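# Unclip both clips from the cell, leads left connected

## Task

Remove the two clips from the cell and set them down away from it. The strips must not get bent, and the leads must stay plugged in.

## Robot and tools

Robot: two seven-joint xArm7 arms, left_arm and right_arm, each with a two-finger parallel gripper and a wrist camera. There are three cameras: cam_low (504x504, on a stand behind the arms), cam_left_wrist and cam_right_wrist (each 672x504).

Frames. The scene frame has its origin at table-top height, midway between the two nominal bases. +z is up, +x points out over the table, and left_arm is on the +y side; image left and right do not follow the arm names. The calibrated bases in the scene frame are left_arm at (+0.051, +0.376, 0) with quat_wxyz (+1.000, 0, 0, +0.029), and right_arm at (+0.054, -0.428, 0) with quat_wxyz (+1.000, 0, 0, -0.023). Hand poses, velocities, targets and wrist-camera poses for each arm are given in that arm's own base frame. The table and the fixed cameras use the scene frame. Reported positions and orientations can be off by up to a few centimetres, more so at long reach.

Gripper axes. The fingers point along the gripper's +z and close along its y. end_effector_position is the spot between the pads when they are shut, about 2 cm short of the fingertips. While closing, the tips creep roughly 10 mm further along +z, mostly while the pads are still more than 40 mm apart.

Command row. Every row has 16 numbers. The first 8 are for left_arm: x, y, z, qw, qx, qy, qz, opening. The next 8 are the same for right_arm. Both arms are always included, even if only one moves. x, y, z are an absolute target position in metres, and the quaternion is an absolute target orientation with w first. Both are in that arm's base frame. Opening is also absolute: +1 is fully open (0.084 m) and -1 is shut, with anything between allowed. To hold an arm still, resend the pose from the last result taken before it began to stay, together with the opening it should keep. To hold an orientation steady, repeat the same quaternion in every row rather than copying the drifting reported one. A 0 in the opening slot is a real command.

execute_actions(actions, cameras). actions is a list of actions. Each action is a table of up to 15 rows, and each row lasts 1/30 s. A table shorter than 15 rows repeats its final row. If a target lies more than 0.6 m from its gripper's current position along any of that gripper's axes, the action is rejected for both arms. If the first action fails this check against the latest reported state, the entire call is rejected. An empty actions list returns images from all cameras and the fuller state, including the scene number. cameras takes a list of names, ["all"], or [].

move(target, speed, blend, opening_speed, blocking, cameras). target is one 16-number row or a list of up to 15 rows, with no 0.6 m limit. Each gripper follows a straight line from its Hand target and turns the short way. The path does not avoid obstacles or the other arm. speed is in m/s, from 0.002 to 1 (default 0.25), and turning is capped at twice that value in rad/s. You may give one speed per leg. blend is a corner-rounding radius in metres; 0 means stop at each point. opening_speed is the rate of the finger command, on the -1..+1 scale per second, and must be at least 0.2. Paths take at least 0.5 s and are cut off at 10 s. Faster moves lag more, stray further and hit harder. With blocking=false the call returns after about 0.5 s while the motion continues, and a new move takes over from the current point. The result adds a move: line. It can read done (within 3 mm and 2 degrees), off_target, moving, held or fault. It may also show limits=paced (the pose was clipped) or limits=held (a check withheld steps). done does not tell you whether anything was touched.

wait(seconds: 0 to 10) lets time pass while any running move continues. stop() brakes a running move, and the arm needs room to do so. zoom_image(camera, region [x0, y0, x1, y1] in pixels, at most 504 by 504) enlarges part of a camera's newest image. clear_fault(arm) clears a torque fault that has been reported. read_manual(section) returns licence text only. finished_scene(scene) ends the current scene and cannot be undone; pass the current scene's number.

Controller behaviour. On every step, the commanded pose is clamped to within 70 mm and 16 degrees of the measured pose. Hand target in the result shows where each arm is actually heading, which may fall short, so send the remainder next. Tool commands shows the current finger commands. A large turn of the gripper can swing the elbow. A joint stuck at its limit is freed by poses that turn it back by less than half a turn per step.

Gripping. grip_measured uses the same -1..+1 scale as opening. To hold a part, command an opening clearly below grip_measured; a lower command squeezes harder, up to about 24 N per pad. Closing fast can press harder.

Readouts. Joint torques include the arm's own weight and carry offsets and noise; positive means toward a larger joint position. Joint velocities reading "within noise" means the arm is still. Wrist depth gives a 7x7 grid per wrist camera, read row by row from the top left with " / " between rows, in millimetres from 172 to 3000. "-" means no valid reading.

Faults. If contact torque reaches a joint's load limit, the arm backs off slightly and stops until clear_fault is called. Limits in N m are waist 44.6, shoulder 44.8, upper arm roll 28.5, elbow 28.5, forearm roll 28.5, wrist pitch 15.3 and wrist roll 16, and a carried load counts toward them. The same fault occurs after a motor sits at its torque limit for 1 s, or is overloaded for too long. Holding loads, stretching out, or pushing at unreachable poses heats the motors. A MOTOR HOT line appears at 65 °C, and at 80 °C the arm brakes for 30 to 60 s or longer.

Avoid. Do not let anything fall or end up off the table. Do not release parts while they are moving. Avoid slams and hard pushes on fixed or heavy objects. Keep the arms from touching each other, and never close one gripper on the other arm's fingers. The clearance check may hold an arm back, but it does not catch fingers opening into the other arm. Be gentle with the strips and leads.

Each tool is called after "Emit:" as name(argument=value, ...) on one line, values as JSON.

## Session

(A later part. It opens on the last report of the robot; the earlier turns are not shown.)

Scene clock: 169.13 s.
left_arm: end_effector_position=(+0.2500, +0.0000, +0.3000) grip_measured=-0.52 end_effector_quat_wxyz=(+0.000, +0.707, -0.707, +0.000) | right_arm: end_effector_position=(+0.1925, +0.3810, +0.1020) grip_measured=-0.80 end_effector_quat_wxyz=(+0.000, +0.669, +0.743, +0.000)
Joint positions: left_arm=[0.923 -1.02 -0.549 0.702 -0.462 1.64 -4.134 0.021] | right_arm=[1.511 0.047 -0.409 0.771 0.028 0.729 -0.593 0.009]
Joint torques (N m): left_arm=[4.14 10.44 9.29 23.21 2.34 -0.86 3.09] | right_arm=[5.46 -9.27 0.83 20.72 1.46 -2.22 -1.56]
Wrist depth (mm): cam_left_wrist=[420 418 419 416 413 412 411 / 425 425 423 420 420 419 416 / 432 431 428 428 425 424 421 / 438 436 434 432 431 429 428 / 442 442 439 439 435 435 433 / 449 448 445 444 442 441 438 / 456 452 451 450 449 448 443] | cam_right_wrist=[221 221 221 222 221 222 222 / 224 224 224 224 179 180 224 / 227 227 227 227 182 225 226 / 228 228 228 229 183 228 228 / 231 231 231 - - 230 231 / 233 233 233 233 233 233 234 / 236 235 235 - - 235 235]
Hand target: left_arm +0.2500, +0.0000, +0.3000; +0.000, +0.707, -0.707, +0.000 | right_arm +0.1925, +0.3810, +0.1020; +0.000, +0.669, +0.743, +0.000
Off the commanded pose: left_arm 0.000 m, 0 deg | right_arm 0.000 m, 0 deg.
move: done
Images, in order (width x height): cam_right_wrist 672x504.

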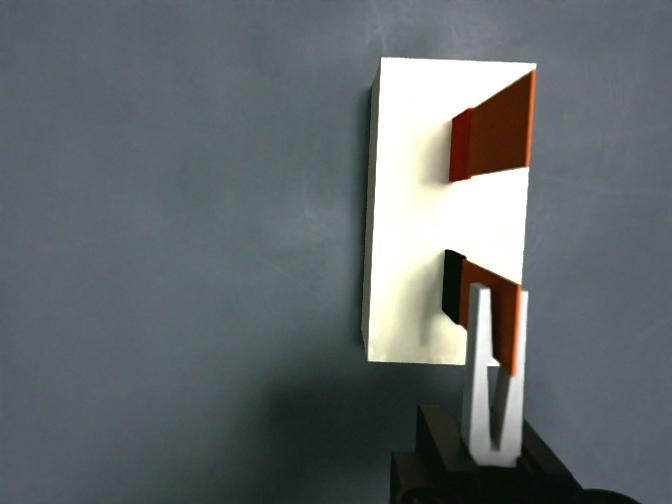

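Emit:
move(target=[[0.25, 0.0, 0.3, 0, 0.7071, -0.7071, 0, -0.5, 0.2005, 0.305, 0.102, 0, 0.6694, 0.7429, 0, -1],[0.25, 0.0, 0.3, 0, 0.7071, -0.7071, 0, -0.5, 0.2035, 0.275, 0.026, 0, 0.6694, 0.7429, 0, -1],[0.25, 0.0, 0.3, 0, 0.7071, -0.7071, 0, -0.5, 0.2035, 0.275, 0.026, 0, 0.6694, 0.7429, 0, -0.5]], speed=[0.1,0.15,0.1], blend=[0.01,0,0], opening_speed=0.8, cameras=["cam_right_wrist","cam_low"])

Emit:
move(target=[0.25, 0.0, 0.3, 0, 0.7071, -0.7071, 0, -0.5, 0.2035, 0.275, 0.16, 0, 0.6694, 0.7429, 0, -0.5], cameras=["cam_right_wrist","cam_low"])

Emit:
zoom_image(camera="cam_low", region=[200, 100, 350, 250])

Scene clock: 177.70 s.
left_arm: end_effector_position=(+0.2500, +0.0000, +0.3000) grip_measured=-0.52 end_effector_quat_wxyz=(+0.000, +0.707, -0.707, +0.000) | right_arm: end_effector_position=(+0.2035, +0.2750, +0.0260) grip_measured=-0.52 end_effector_quat_wxyz=(+0.000, +0.669, +0.743, +0.000)
Joint positions: left_arm=[0.923 -1.02 -0.549 0.702 -0.462 1.64 -4.134 0.021] | right_arm=[1.439 0.016 -0.502 0.431 0.019 0.417 -0.755 0.021]
Joint torques (N m): left_arm=[3.87 10.42 9 23.01 2.3 -0.85 3.08] | right_arm=[6.08 -6.25 2.21 17.28 1.65 -2.15 -1.79]
Wrist depth (mm): cam_left_wrist=[420 420 418 416 414 412 411 / 426 426 423 422 421 419 417 / 431 430 428 426 426 424 423 / 438 434 434 432 431 429 426 / 444 442 440 439 437 434 434 / 448 448 444 444 442 439 438 / 455 452 451 449 448 448 443] | cam_right_wrist=[- - - - - - - / - - - - - - - / - - - - - - - / - - - - - - - / - - - - - - - / - - - - - - - / - - - - - - -]
Hand target: left_arm +0.2500, +0.0000, +0.3000; +0.000, +0.707, -0.707, +0.000 | right_arm +0.2035, +0.2750, +0.0260; +0.000, +0.669, +0.743, +0.000
Off the commanded pose: left_arm 0.000 m, 0 deg | right_arm 0.000 m, 0 deg.
move: done
Images, in order (width x height): cam_low 504x504, cam_right_wrist 672x504.

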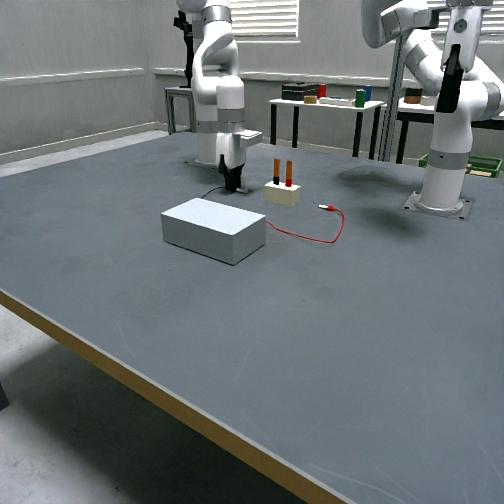

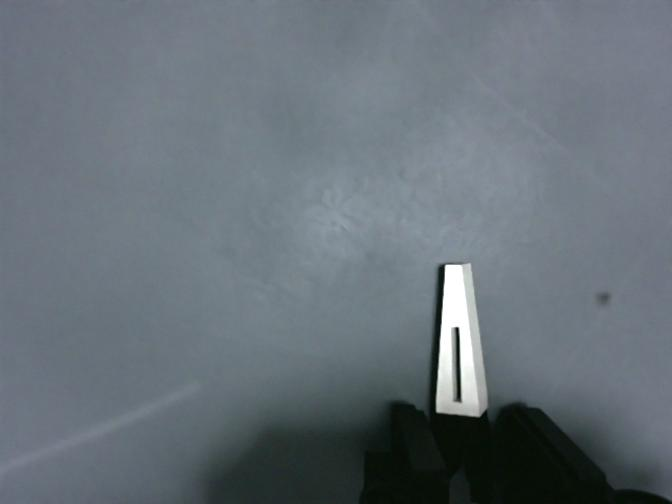

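Scene clock: 178.87 s.
left_arm: end_effector_position=(+0.2500, +0.0000, +0.3000) grip_measured=-0.52 end_effector_quat_wxyz=(+0.000, +0.707, -0.707, +0.000) | right_arm: end_effector_position=(+0.2035, +0.2750, +0.1600) grip_measured=-0.52 end_effector_quat_wxyz=(+0.000, +0.669, +0.743, +0.000)
Joint positions: left_arm=[0.923 -1.02 -0.549 0.702 -0.462 1.64 -4.134 0.021] | right_arm=[1.397 -0.391 -0.45 0.563 -0.209 0.929 -0.572 0.021]
Joint torques (N m): left_arm=[4.05 10.31 8.95 23.06 2.42 -0.84 3.02] | right_arm=[-6.05 -8.09 5.55 22.85 -1.9 -0.36 1.88]
Wrist depth (mm): cam_left_wrist=[421 419 418 418 415 412 410 / 426 424 423 421 419 419 417 / 432 430 429 427 426 424 422 / 437 437 433 431 430 429 427 / 444 441 438 438 436 434 432 / 450 446 444 445 442 440 439 / 456 453 452 449 448 447 443] | cam_right_wrist=[278 278 278 278 234 278 278 / 281 281 281 281 282 281 281 / 284 284 284 284 284 284 284 / 286 286 287 286 287 287 286 / 290 289 289 289 289 289 289 / 292 292 293 292 291 292 292 / 295 295 - 295 295 - 296]
Hand target: left_arm +0.2500, +0.0000, +0.3000; +0.000, +0.707, -0.707, +0.000 | right_arm +0.2035, +0.2750, +0.1600; +0.000, +0.669, +0.743, +0.000
Off the commanded pose: left_arm 0.000 m, 0 deg | right_arm 0.000 m, 0 deg.
move: done
Images, in order (width x height): cam_low 504x504, cam_right_wrist 672x504.

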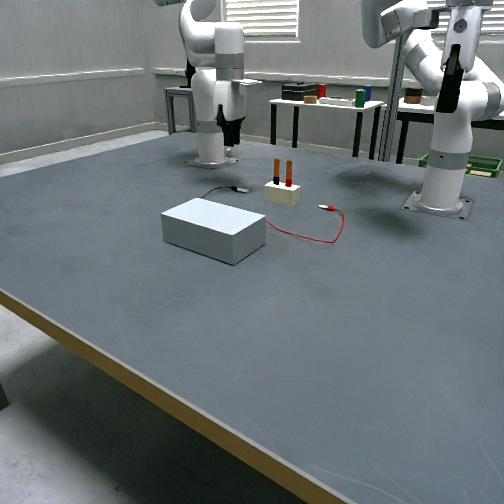

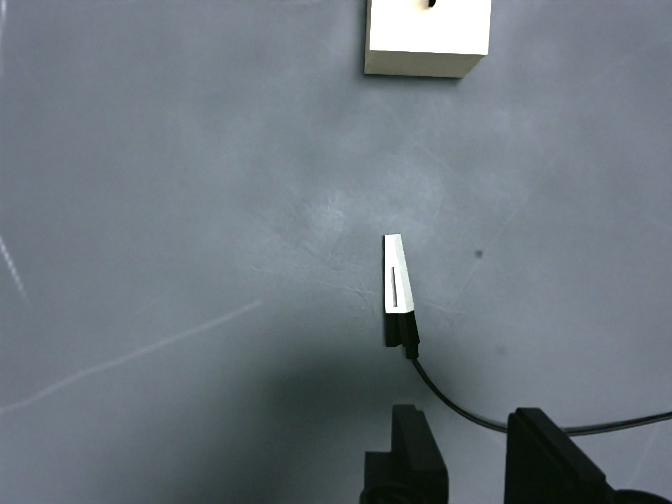

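Scaled by 3.360 from the camera's 504x504 image, which has a finer 720x720 frame.

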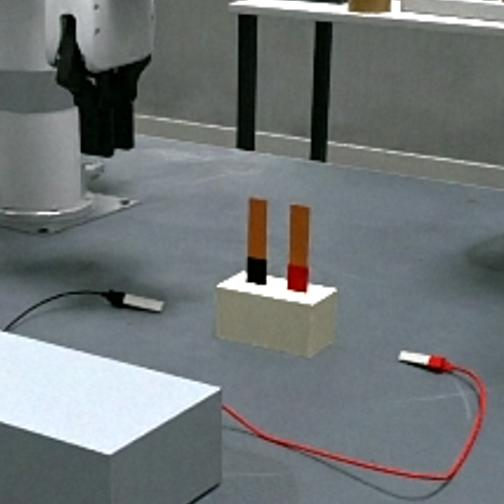

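Emit:
finished_scene(scene=1)

The scene is finished: the task was done.


## Next scene

The same job, from a new start.

Emit:
execute_actions(actions=[])

Emit:
zoom_image(camera="cam_low", region=[150, 100, 400, 300])

Scene clock: 0.00 s.
left_arm: end_effector_position=(+0.2579, -0.1601, +0.1895) grip_measured=+1.00 end_effector_quat_wxyz=(-0.154, -0.267, +0.940, -0.147) | right_arm: end_effector_position=(+0.6052, -0.3841, +0.3087) grip_measured=+1.00 end_effector_quat_wxyz=(-0.083, +0.801, +0.384, +0.453)
Joint positions: left_arm=[-1.044 -0.636 0.721 0.513 -0.028 1.063 2.165 0.084] | right_arm=[-0.868 0.779 0.06 2.182 0.931 1.374 -1.904 0.084]
Joint velocities: within noise
Joint torques (N m): no reading
Wrist depth (mm): cam_left_wrist=[444 427 410 395 379 363 351 / 437 348 345 381 370 354 340 / 420 392 364 368 357 342 333 / 406 389 373 358 347 334 323 / 392 375 360 349 338 324 315 / 381 363 351 338 329 317 306 / 375 350 - 330 320 310 300] | cam_right_wrist=[2264 2528 2465 2119 1888 1728 1529 / 728 2132 2286 2271 1991 1813 1607 / 634 669 1946 2050 2050 1893 1677 / 567 593 624 1813 1914 1924 1754 / 509 534 556 584 1686 1776 1781 / 462 477 500 518 542 1546 1638 / - 438 460 473 489 517 1455]
Hand target: left_arm +0.2579, -0.1601, +0.1895; -0.154, -0.267, +0.940, -0.147 | right_arm +0.6052, -0.3841, +0.3087; -0.083, +0.801, +0.384, +0.453
Tool commands: left_gripper/opening=+1.0 right_gripper/opening=+1.0

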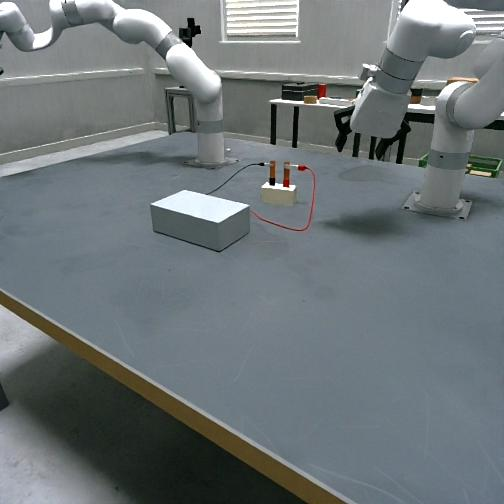

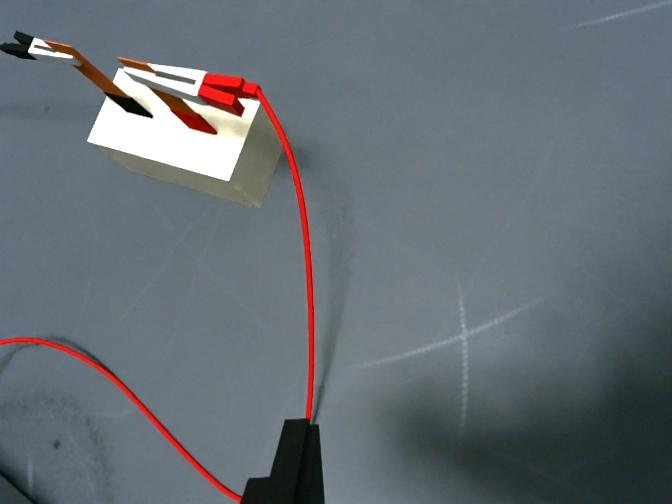

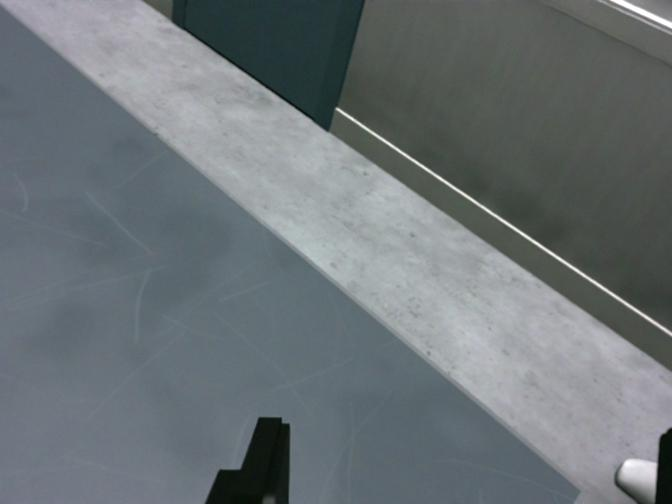

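Scaled by 2.016 from the camera's 504x504 image, which has a finer 720x720 frame.

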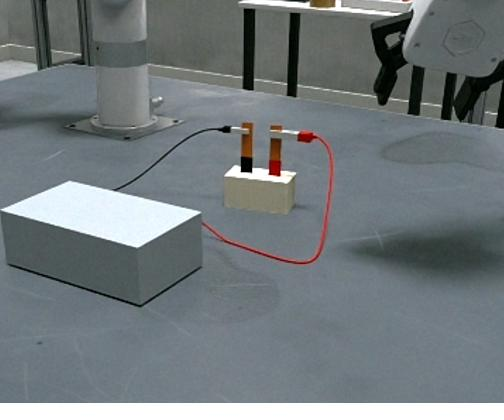

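Emit:
move(target=[0.18, -0.27, 0.25, 0, 0.7071, -0.7071, 0, 0, 0.27, 0.12, 0.33, 0, 0.6694, 0.7429, 0, 0], cameras=["all"])

Scene clock: 5.50 s.
left_arm: end_effector_position=(+0.1800, -0.2700, +0.2500) grip_measured=-0.01 end_effector_quat_wxyz=(+0.000, +0.707, -0.707, +0.000) | right_arm: end_effector_position=(+0.2700, +0.1200, +0.3300) grip_measured=-0.01 end_effector_quat_wxyz=(+0.000, +0.669, +0.743, +0.000)
Joint positions: left_arm=[-0.877 -0.521 -0.09 0.698 -0.048 1.218 0.633 0.044] | right_arm=[-0.387 -0.768 0.527 0.874 0.357 1.57 -1.665 0.044]
Joint torques (N m): left_arm=[3.91 -6.61 -1.83 26.95 2.38 -0.93 -2.8] | right_arm=[5.91 -2.93 -4.75 22.99 1.55 -0.17 1.73]
Wrist depth (mm): cam_left_wrist=[371 369 367 323 364 364 364 / 375 373 372 371 368 369 368 / 381 380 378 377 373 373 372 / 385 383 383 381 379 378 376 / 391 389 387 386 385 384 383 / 396 394 392 391 390 389 387 / 401 399 397 - 397 392 -] | cam_right_wrist=[444 443 443 444 442 442 442 / 449 447 448 450 448 448 447 / 452 453 452 451 452 452 451 / 456 457 456 457 457 455 456 / 458 461 462 462 460 460 461 / 438 466 467 463 465 465 468 / 459 - 470 - 469 471 470]
Hand target: left_arm +0.1800, -0.2700, +0.2500; +0.000, +0.707, -0.707, +0.000 | right_arm +0.2700, +0.1200, +0.3300; +0.000, +0.669, +0.743, +0.000
Off the commanded pose: left_arm 0.000 m, 0 deg | right_arm 0.000 m, 0 deg.
move: done

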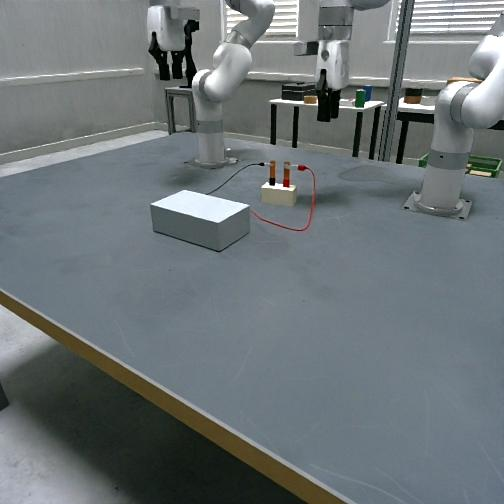

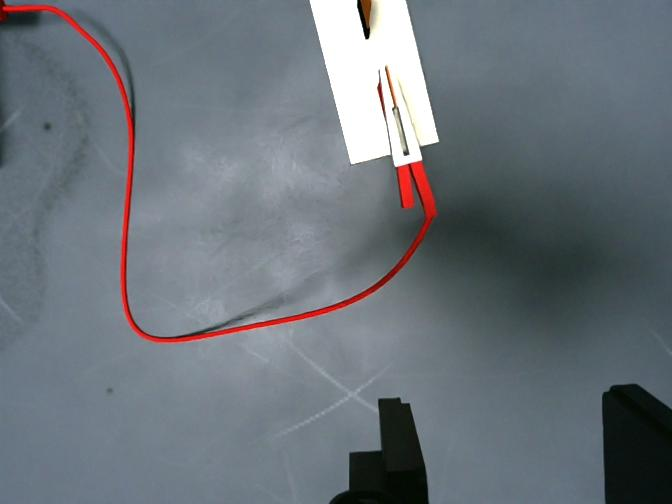

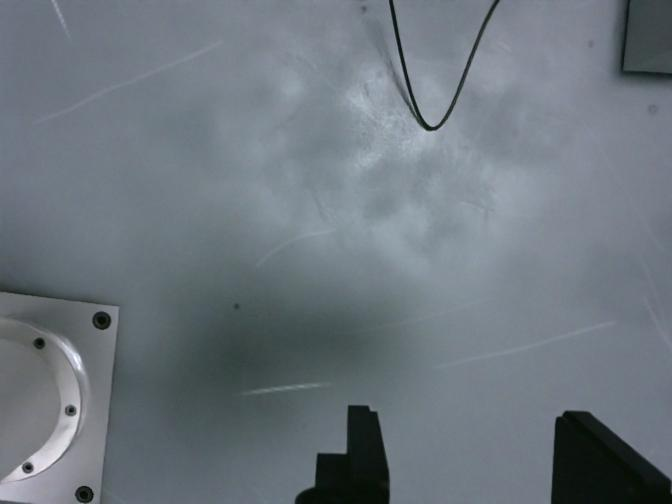

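Emit:
move(target=[0.186, -0.326, 0.16, 0, 0.7644, -0.6447, 0, 0, 0.27, 0.12, 0.33, 0, 0.6694, 0.7429, 0, 0], cameras=["cam_left_wrist"])

Emit:
zoom_image(camera="cam_left_wrist", region=[350, 0, 672, 504])

Scene clock: 13.77 s.
left_arm: end_effector_position=(+0.1860, -0.3260, +0.1600) grip_measured=-0.01 end_effector_quat_wxyz=(+0.000, +0.764, -0.645, +0.000) | right_arm: end_effector_position=(+0.2700, +0.1200, +0.3300) grip_measured=-0.01 end_effector_quat_wxyz=(+0.000, +0.669, +0.743, +0.000)
Joint positions: left_arm=[-0.874 -0.238 -0.174 0.665 -0.052 0.899 0.391 0.044] | right_arm=[-0.387 -0.768 0.527 0.874 0.357 1.57 -1.665 0.044]
Joint torques (N m): left_arm=[4.03 -14.07 -1.82 25.37 2.36 -3.89 -2.68] | right_arm=[5.98 -2.87 -4.57 23.19 1.61 -0.23 1.72]
Wrist depth (mm): cam_left_wrist=[281 281 280 279 236 277 276 / 286 285 283 282 237 280 280 / 290 289 288 286 241 285 284 / 293 292 291 291 244 288 287 / 298 297 295 295 291 291 291 / 301 301 299 298 296 295 294 / 305 304 - 302 301 - -] | cam_right_wrist=[443 445 443 443 442 443 441 / 447 447 448 448 448 447 446 / 454 453 452 452 453 452 453 / 458 456 458 457 457 455 455 / 459 461 462 460 461 460 460 / 438 464 465 464 464 464 466 / 458 - 469 - 469 470 470]
Hand target: left_arm +0.1860, -0.3260, +0.1600; +0.000, +0.764, -0.645, +0.000 | right_arm +0.2700, +0.1200, +0.3300; +0.000, +0.669, +0.743, +0.000
Off the commanded pose: left_arm 0.000 m, 0 deg | right_arm 0.000 m, 0 deg.
move: done
Images, in order (width x height): cam_left_wrist 672x504.

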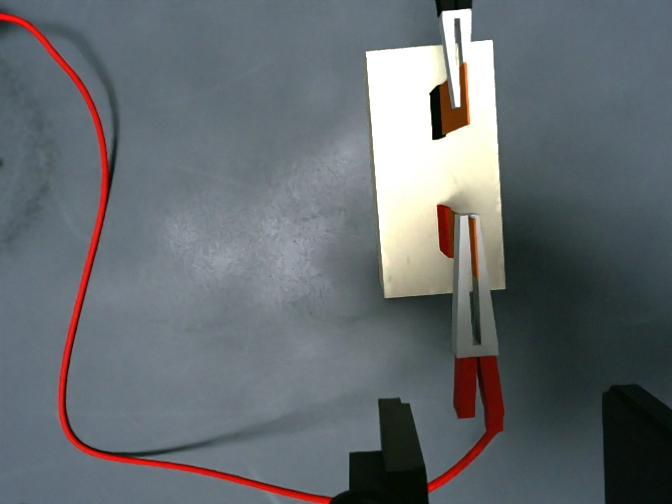

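Scaled by 1.000.

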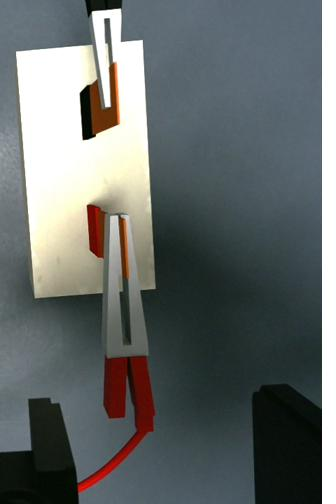

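Emit:
move(target=[0.1845, -0.321, 0.104, 0, 0.7644, -0.6447, 0, 0, 0.27, 0.12, 0.33, 0, 0.6694, 0.7429, 0, 0], speed=0.08, cameras=["cam_left_wrist","cam_low"])

Emit:
zoom_image(camera="cam_low", region=[230, 100, 350, 220])

Scene clock: 23.40 s.
left_arm: end_effector_position=(+0.1845, -0.3210, +0.1040) grip_measured=-0.01 end_effector_quat_wxyz=(+0.000, +0.764, -0.645, +0.000) | right_arm: end_effector_position=(+0.2700, +0.1200, +0.3300) grip_measured=-0.01 end_effector_quat_wxyz=(+0.000, +0.669, +0.743, +0.000)
Joint positions: left_arm=[-0.87 -0.139 -0.18 0.574 -0.038 0.712 0.381 0.044] | right_arm=[-0.387 -0.768 0.527 0.874 0.357 1.57 -1.665 0.044]
Joint torques (N m): left_arm=[3.9 -15.73 -2.24 17 2.39 -3.9 -2.74] | right_arm=[5.94 -2.9 -4.6 23.2 1.63 -0.27 1.69]
Wrist depth (mm): cam_left_wrist=[227 227 226 226 - 222 223 / 230 230 229 228 183 226 225 / 234 233 232 231 185 186 229 / 236 236 234 234 - 188 231 / 240 239 238 238 236 235 235 / 242 242 241 240 239 238 237 / 246 245 - - 243 - -] | cam_right_wrist=[443 444 443 444 443 443 442 / 449 447 447 450 447 448 448 / 452 453 452 452 452 454 453 / 457 455 456 456 456 458 456 / 459 460 462 460 461 461 460 / 438 464 467 464 466 464 466 / 460 - 471 - 468 469 470]
Hand target: left_arm +0.1845, -0.3210, +0.1040; +0.000, +0.764, -0.645, +0.000 | right_arm +0.2700, +0.1200, +0.3300; +0.000, +0.669, +0.743, +0.000
Off the commanded pose: left_arm 0.000 m, 0 deg | right_arm 0.000 m, 0 deg.
move: done
Images, in order (width x height): cam_low 504x504, cam_left_wrist 672x504.

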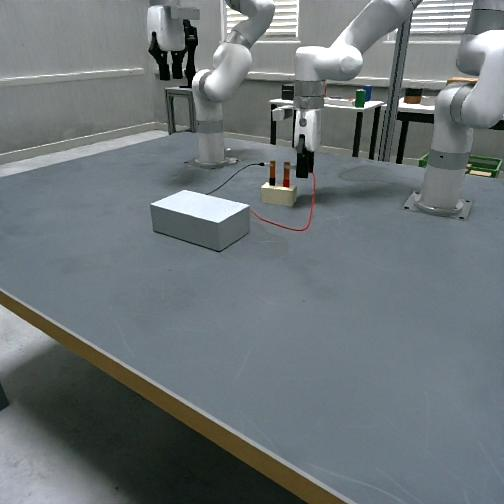

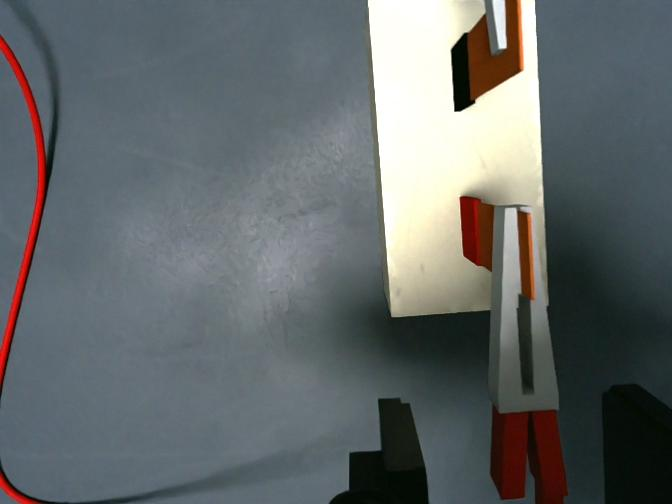

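Scaled by 4.200 from the camera's 504x504 image, which has a finer 720x720 frame.

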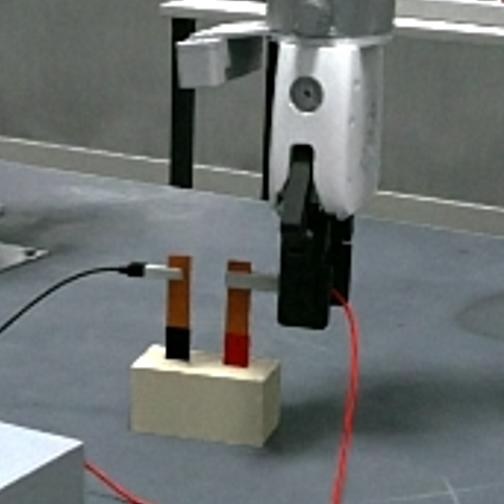

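Emit:
move(target=[0.185, -0.321, 0.104, 0, 0.7644, -0.6447, 0, -1, 0.27, 0.12, 0.33, 0, 0.6694, 0.7429, 0, 0], opening_speed=0.6, cameras=["cam_left_wrist"])

Scene clock: 31.30 s.
left_arm: end_effector_position=(+0.1850, -0.3210, +0.1040) grip_measured=-0.81 end_effector_quat_wxyz=(+0.000, +0.764, -0.645, +0.000) | right_arm: end_effector_position=(+0.2700, +0.1200, +0.3300) grip_measured=-0.01 end_effector_quat_wxyz=(+0.000, +0.669, +0.743, +0.000)
Joint positions: left_arm=[-0.87 -0.138 -0.18 0.575 -0.038 0.711 0.382 0.009] | right_arm=[-0.387 -0.768 0.527 0.874 0.357 1.57 -1.665 0.044]
Joint torques (N m): left_arm=[3.6 -16.37 2.79 23.22 2.22 -2.64 3.09] | right_arm=[5.68 -2.68 -4.73 23.26 1.43 -0.2 1.62]
Wrist depth (mm): cam_left_wrist=[226 226 226 226 - 223 223 / 230 230 229 228 183 225 226 / 232 233 232 231 185 185 228 / 236 236 235 234 - 231 231 / 239 239 238 237 237 235 235 / 242 242 241 240 - 238 238 / 246 246 244 - - - 240] | cam_right_wrist=[444 444 443 444 443 443 442 / 448 448 448 448 449 448 448 / 453 452 453 455 452 453 452 / 457 456 456 457 458 458 456 / 459 461 461 460 462 460 461 / 440 465 467 465 466 464 466 / 461 - 470 - 469 468 469]
Hand target: left_arm +0.1850, -0.3210, +0.1040; +0.000, +0.764, -0.645, +0.000 | right_arm +0.2700, +0.1200, +0.3300; +0.000, +0.669, +0.743, +0.000
Off the commanded pose: left_arm 0.000 m, 0 deg | right_arm 0.000 m, 0 deg.
move: done
Images, in order (width x height): cam_left_wrist 672x504.

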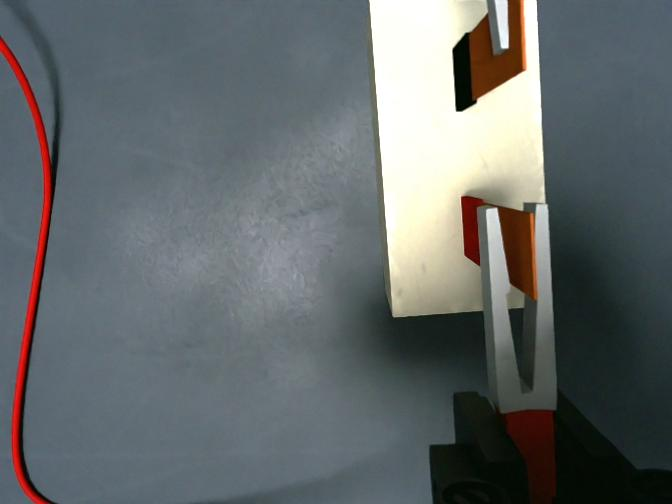

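Emit:
move(target=[[0.1707, -0.237, 0.104, 0, 0.7644, -0.6447, 0, -1, 0.27, 0.12, 0.33, 0, 0.6694, 0.7429, 0, 0],[0.1707, -0.227, 0.027, 0, 0.7644, -0.6447, 0, -1, 0.24, 0.25, 0.25, 0, 0.6043, 0.7968, 0, 0],[0.1707, -0.227, 0.027, 0, 0.7644, -0.6447, 0, -0.5, 0.24, 0.25, 0.25, 0, 0.6043, 0.7968, 0, 0],[0.1707, -0.227, 0.16, 0, 0.7644, -0.6447, 0, -0.5, 0.22, 0.365, 0.16, 0, 0.6043, 0.7968, 0, 0],[0.23, 0.0, 0.26, 0, 0.7071, -0.7071, 0, -0.5, 0.22, 0.365, 0.16, 0, 0.6043, 0.7968, 0, 0]], speed=[0.1,0.2,0.2,0.25,0.3], blend=[0.01,0,0,0.02,0], opening_speed=0.8, cameras=["cam_right_wrist","cam_low"])

Scene clock: 47.07 s.
left_arm: end_effector_position=(+0.2300, +0.0000, +0.2600) grip_measured=-0.52 end_effector_quat_wxyz=(+0.000, +0.707, -0.707, +0.000) | right_arm: end_effector_position=(+0.2200, +0.3650, +0.1600) grip_measured=-0.01 end_effector_quat_wxyz=(+0.000, +0.604, +0.797, +0.000)
Joint positions: left_arm=[-0.52 -0.972 0.355 0.522 0.293 1.468 1.226 0.021] | right_arm=[-0.487 -0.527 1.405 0.872 0.606 1.056 -1.281 0.044]
Joint torques (N m): left_arm=[1.48 6.78 -0.57 25.85 2.34 -0.8 3.06] | right_arm=[-5.54 5.58 -8.12 21.31 -1.8 -1.45 1.72]
Wrist depth (mm): cam_left_wrist=[381 379 378 376 375 375 372 / 384 383 382 380 380 379 377 / 391 389 387 387 385 383 382 / 395 393 392 391 391 389 387 / 401 398 398 396 396 395 394 / 407 404 401 401 398 398 397 / 411 409 - 406 404 404 400] | cam_right_wrist=[278 279 278 279 278 279 278 / 282 282 281 281 237 282 282 / 284 284 284 284 239 284 284 / 286 287 287 286 242 287 287 / 290 290 290 289 289 290 290 / 293 293 292 292 292 293 294 / 295 294 296 296 294 295 295]
Hand target: left_arm +0.2300, +0.0000, +0.2600; +0.000, +0.707, -0.707, +0.000 | right_arm +0.2200, +0.3650, +0.1600; +0.000, +0.604, +0.797, +0.000
Off the commanded pose: left_arm 0.000 m, 0 deg | right_arm 0.000 m, 0 deg.
move: done
Images, in order (width x height): cam_low 504x504, cam_right_wrist 672x504.

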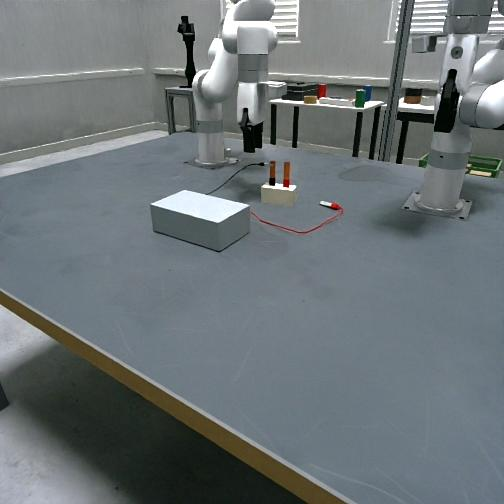

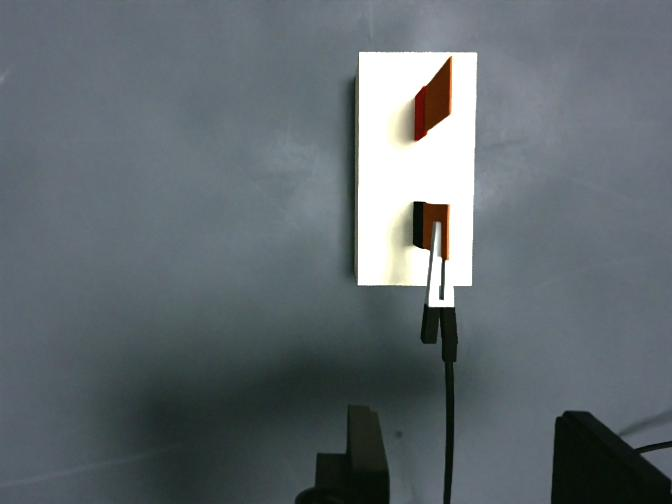

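Emit:
move(target=[0.23, 0.0, 0.26, 0, 0.7071, -0.7071, 0, -0.5, 0.2126, 0.3853, 0.115, 0, 0.595, 0.8036, 0, 0], speed=0.1, cameras=["cam_right_wrist","cam_low"])

Emit:
zoom_image(camera="cam_low", region=[220, 100, 340, 220])

Scene clock: 57.60 s.
left_arm: end_effector_position=(+0.2300, +0.0000, +0.2600) grip_measured=-0.52 end_effector_quat_wxyz=(+0.000, +0.707, -0.707, +0.000) | right_arm: end_effector_position=(+0.2126, +0.3853, +0.1150) grip_measured=-0.01 end_effector_quat_wxyz=(+0.000, +0.595, +0.804, +0.000)
Joint positions: left_arm=[-0.52 -0.972 0.355 0.522 0.293 1.468 1.226 0.021] | right_arm=[-0.656 -0.519 1.653 0.871 0.659 0.939 -1.286 0.044]
Joint torques (N m): left_arm=[-3.51 6.68 -0.67 25.64 2.39 -1.17 3.16] | right_arm=[-5.88 3.44 -8.09 20.4 1.59 -2.27 -1.61]
Wrist depth (mm): cam_left_wrist=[381 379 378 377 375 374 372 / 386 384 383 382 380 379 377 / 391 389 387 386 386 383 382 / 395 395 393 391 390 389 387 / 400 399 398 396 395 394 393 / 406 404 402 401 400 397 398 / 411 408 - 406 404 405 401] | cam_right_wrist=[235 235 235 235 235 235 235 / 238 237 237 236 193 237 238 / 240 240 240 239 196 240 240 / 242 242 242 241 197 242 242 / 245 244 245 244 199 244 245 / 248 248 247 247 247 247 247 / 250 249 - - 250 250 250]
Hand target: left_arm +0.2300, +0.0000, +0.2600; +0.000, +0.707, -0.707, +0.000 | right_arm +0.2126, +0.3853, +0.1150; +0.000, +0.595, +0.804, +0.000
Off the commanded pose: left_arm 0.000 m, 0 deg | right_arm 0.000 m, 0 deg.
move: done
Images, in order (width x height): cam_low 504x504, cam_right_wrist 672x504.

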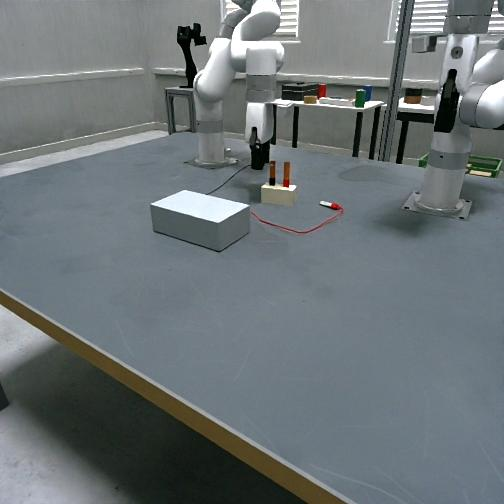

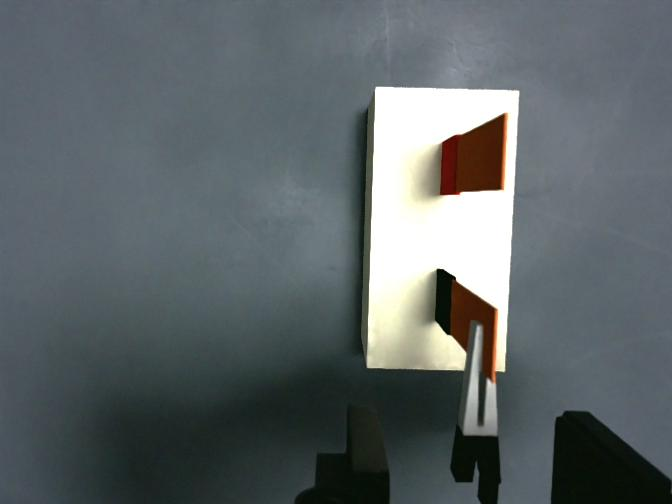

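Scaled by 4.200 from the camera's 504x504 image, which has a finer 720x720 frame.

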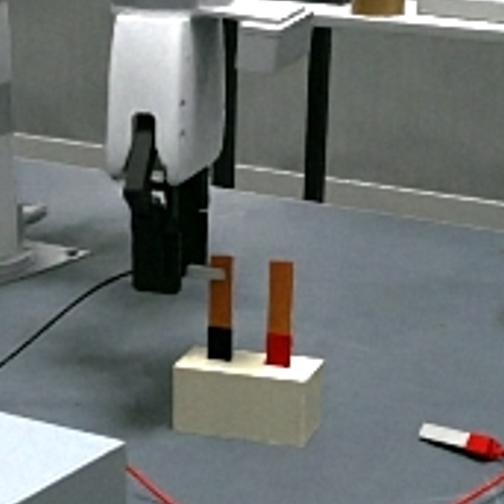

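Emit:
move(target=[[0.23, 0.0, 0.26, 0, 0.7071, -0.7071, 0, -0.5, 0.2126, 0.3853, 0.101, 0, 0.595, 0.8036, 0, 0],[0.23, 0.0, 0.26, 0, 0.7071, -0.7071, 0, -0.5, 0.2126, 0.3853, 0.101, 0, 0.595, 0.8036, 0, -1]], speed=0.1, opening_speed=0.6, cameras=["cam_right_wrist","cam_low"])

Scene clock: 65.03 s.
left_arm: end_effector_position=(+0.2300, +0.0000, +0.2600) grip_measured=-0.52 end_effector_quat_wxyz=(+0.000, +0.707, -0.707, +0.000) | right_arm: end_effector_position=(+0.2126, +0.3853, +0.1010) grip_measured=-0.84 end_effector_quat_wxyz=(+0.000, +0.595, +0.804, +0.000)
Joint positions: left_arm=[-0.52 -0.972 0.355 0.522 0.293 1.468 1.226 0.021] | right_arm=[-0.7 -0.528 1.711 0.861 0.686 0.907 -1.302 0.007]
Joint torques (N m): left_arm=[-3.52 6.54 -0.82 25.64 2.36 -1.42 3.09] | right_arm=[-5.11 4.23 -8.31 17.1 1.44 -2.22 -1.6]
Wrist depth (mm): cam_left_wrist=[380 379 378 376 375 374 372 / 386 384 383 381 379 379 377 / 390 389 387 386 386 384 382 / 395 395 393 391 391 388 386 / 401 398 399 397 396 393 392 / 407 405 402 401 400 397 397 / 412 410 - 406 404 406 401] | cam_right_wrist=[221 221 222 221 221 221 221 / 224 224 224 223 180 222 224 / 226 226 226 226 182 225 226 / 228 228 228 228 183 228 228 / 231 231 230 230 185 230 231 / 233 233 233 233 233 233 233 / 235 235 235 - - 235 235]
Hand target: left_arm +0.2300, +0.0000, +0.2600; +0.000, +0.707, -0.707, +0.000 | right_arm +0.2126, +0.3853, +0.1010; +0.000, +0.595, +0.804, +0.000
Off the commanded pose: left_arm 0.000 m, 0 deg | right_arm 0.000 m, 0 deg.
move: done
Images, in order (width x height): cam_low 504x504, cam_right_wrist 672x504.

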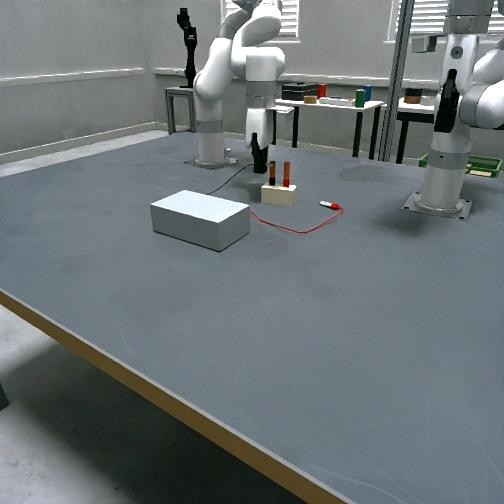

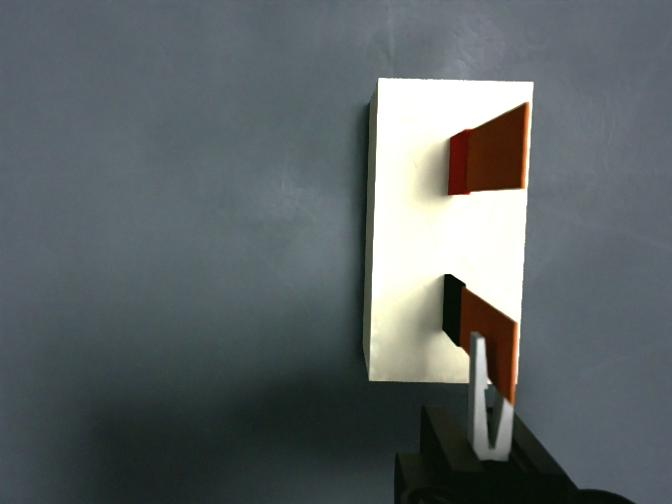

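Emit:
move(target=[[0.23, 0.0, 0.26, 0, 0.7071, -0.7071, 0, -0.5, 0.2345, 0.3133, 0.101, 0, 0.595, 0.8036, 0, -1],[0.23, 0.0, 0.26, 0, 0.7071, -0.7071, 0, -0.5, 0.238, 0.300, 0.026, 0, 0.595, 0.8036, 0, -1],[0.23, 0.0, 0.26, 0, 0.7071, -0.7071, 0, -0.5, 0.238, 0.300, 0.026, 0, 0.595, 0.8036, 0, -0.5],[0.23, 0.0, 0.26, 0, 0.7071, -0.7071, 0, -0.5, 0.238, 0.300, 0.16, 0, 0.595, 0.8036, 0, -0.5]], speed=[0.1,0.18,0.1,0.25], blend=[0.01,0,0,0], opening_speed=0.8, cameras=["cam_right_wrist","cam_low"])

Emit:
zoom_image(camera="cam_low", region=[200, 100, 360, 260])

Scene clock: 73.67 s.
left_arm: end_effector_position=(+0.2300, +0.0000, +0.2600) grip_measured=-0.52 end_effector_quat_wxyz=(+0.000, +0.707, -0.707, +0.000) | right_arm: end_effector_position=(+0.2380, +0.3000, +0.1600) grip_measured=-0.52 end_effector_quat_wxyz=(+0.000, +0.595, +0.804, +0.000)
Joint positions: left_arm=[-0.52 -0.972 0.355 0.522 0.293 1.468 1.226 0.021] | right_arm=[-0.356 -0.563 1.17 0.724 0.601 1.052 -1.444 0.021]
Joint torques (N m): left_arm=[-3.67 6.31 -0.64 25.63 2.4 -1.77 2.95] | right_arm=[6.33 -1.92 -11.9 15.33 1.54 -0.27 -1.59]
Wrist depth (mm): cam_left_wrist=[379 379 378 376 376 374 372 / 386 384 383 381 381 380 377 / 390 389 388 387 384 384 382 / 395 393 392 391 389 387 387 / 401 399 398 396 396 393 392 / 405 403 402 401 399 397 397 / 410 408 - 406 404 406 401] | cam_right_wrist=[279 279 278 278 235 278 278 / 282 282 281 281 242 281 281 / 284 284 284 285 284 285 284 / 287 287 287 287 287 287 288 / 290 291 290 290 289 290 290 / 293 293 292 292 292 293 292 / 296 296 - 296 296 - 296]
Hand target: left_arm +0.2300, +0.0000, +0.2600; +0.000, +0.707, -0.707, +0.000 | right_arm +0.2380, +0.3000, +0.1600; +0.000, +0.595, +0.804, +0.000
Off the commanded pose: left_arm 0.000 m, 0 deg | right_arm 0.000 m, 0 deg.
move: done
Images, in order (width x height): cam_low 504x504, cam_right_wrist 672x504.

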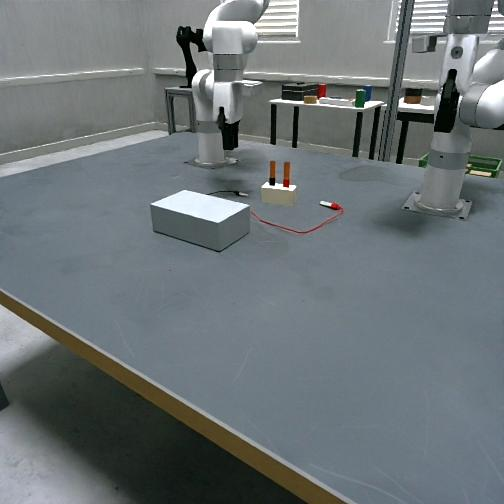

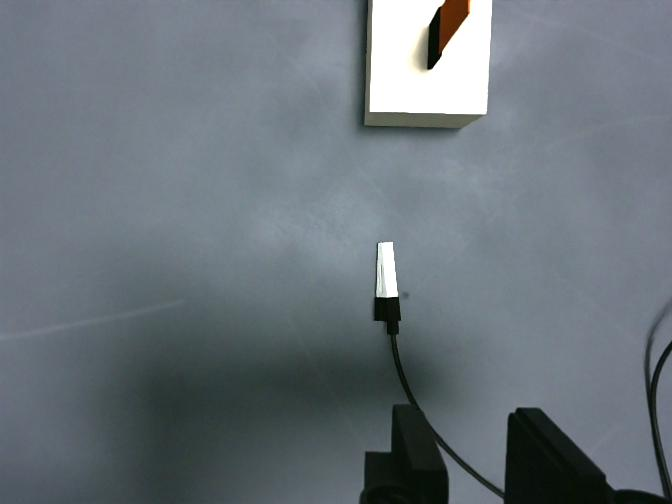

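Scaled by 3.150 from the camera's 504x504 image, which has a finer 720x720 frame.

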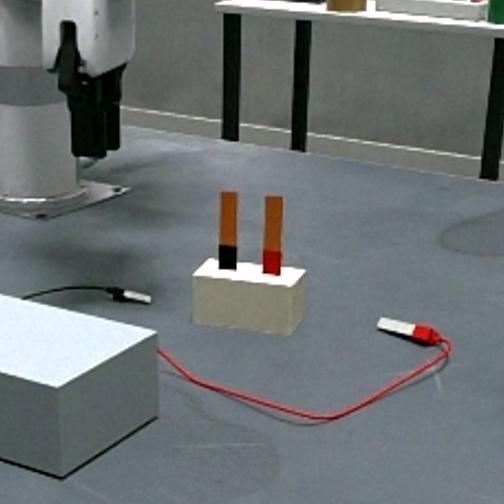

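Emit:
finished_scene(scene=2)

The scene is finished: the task was done.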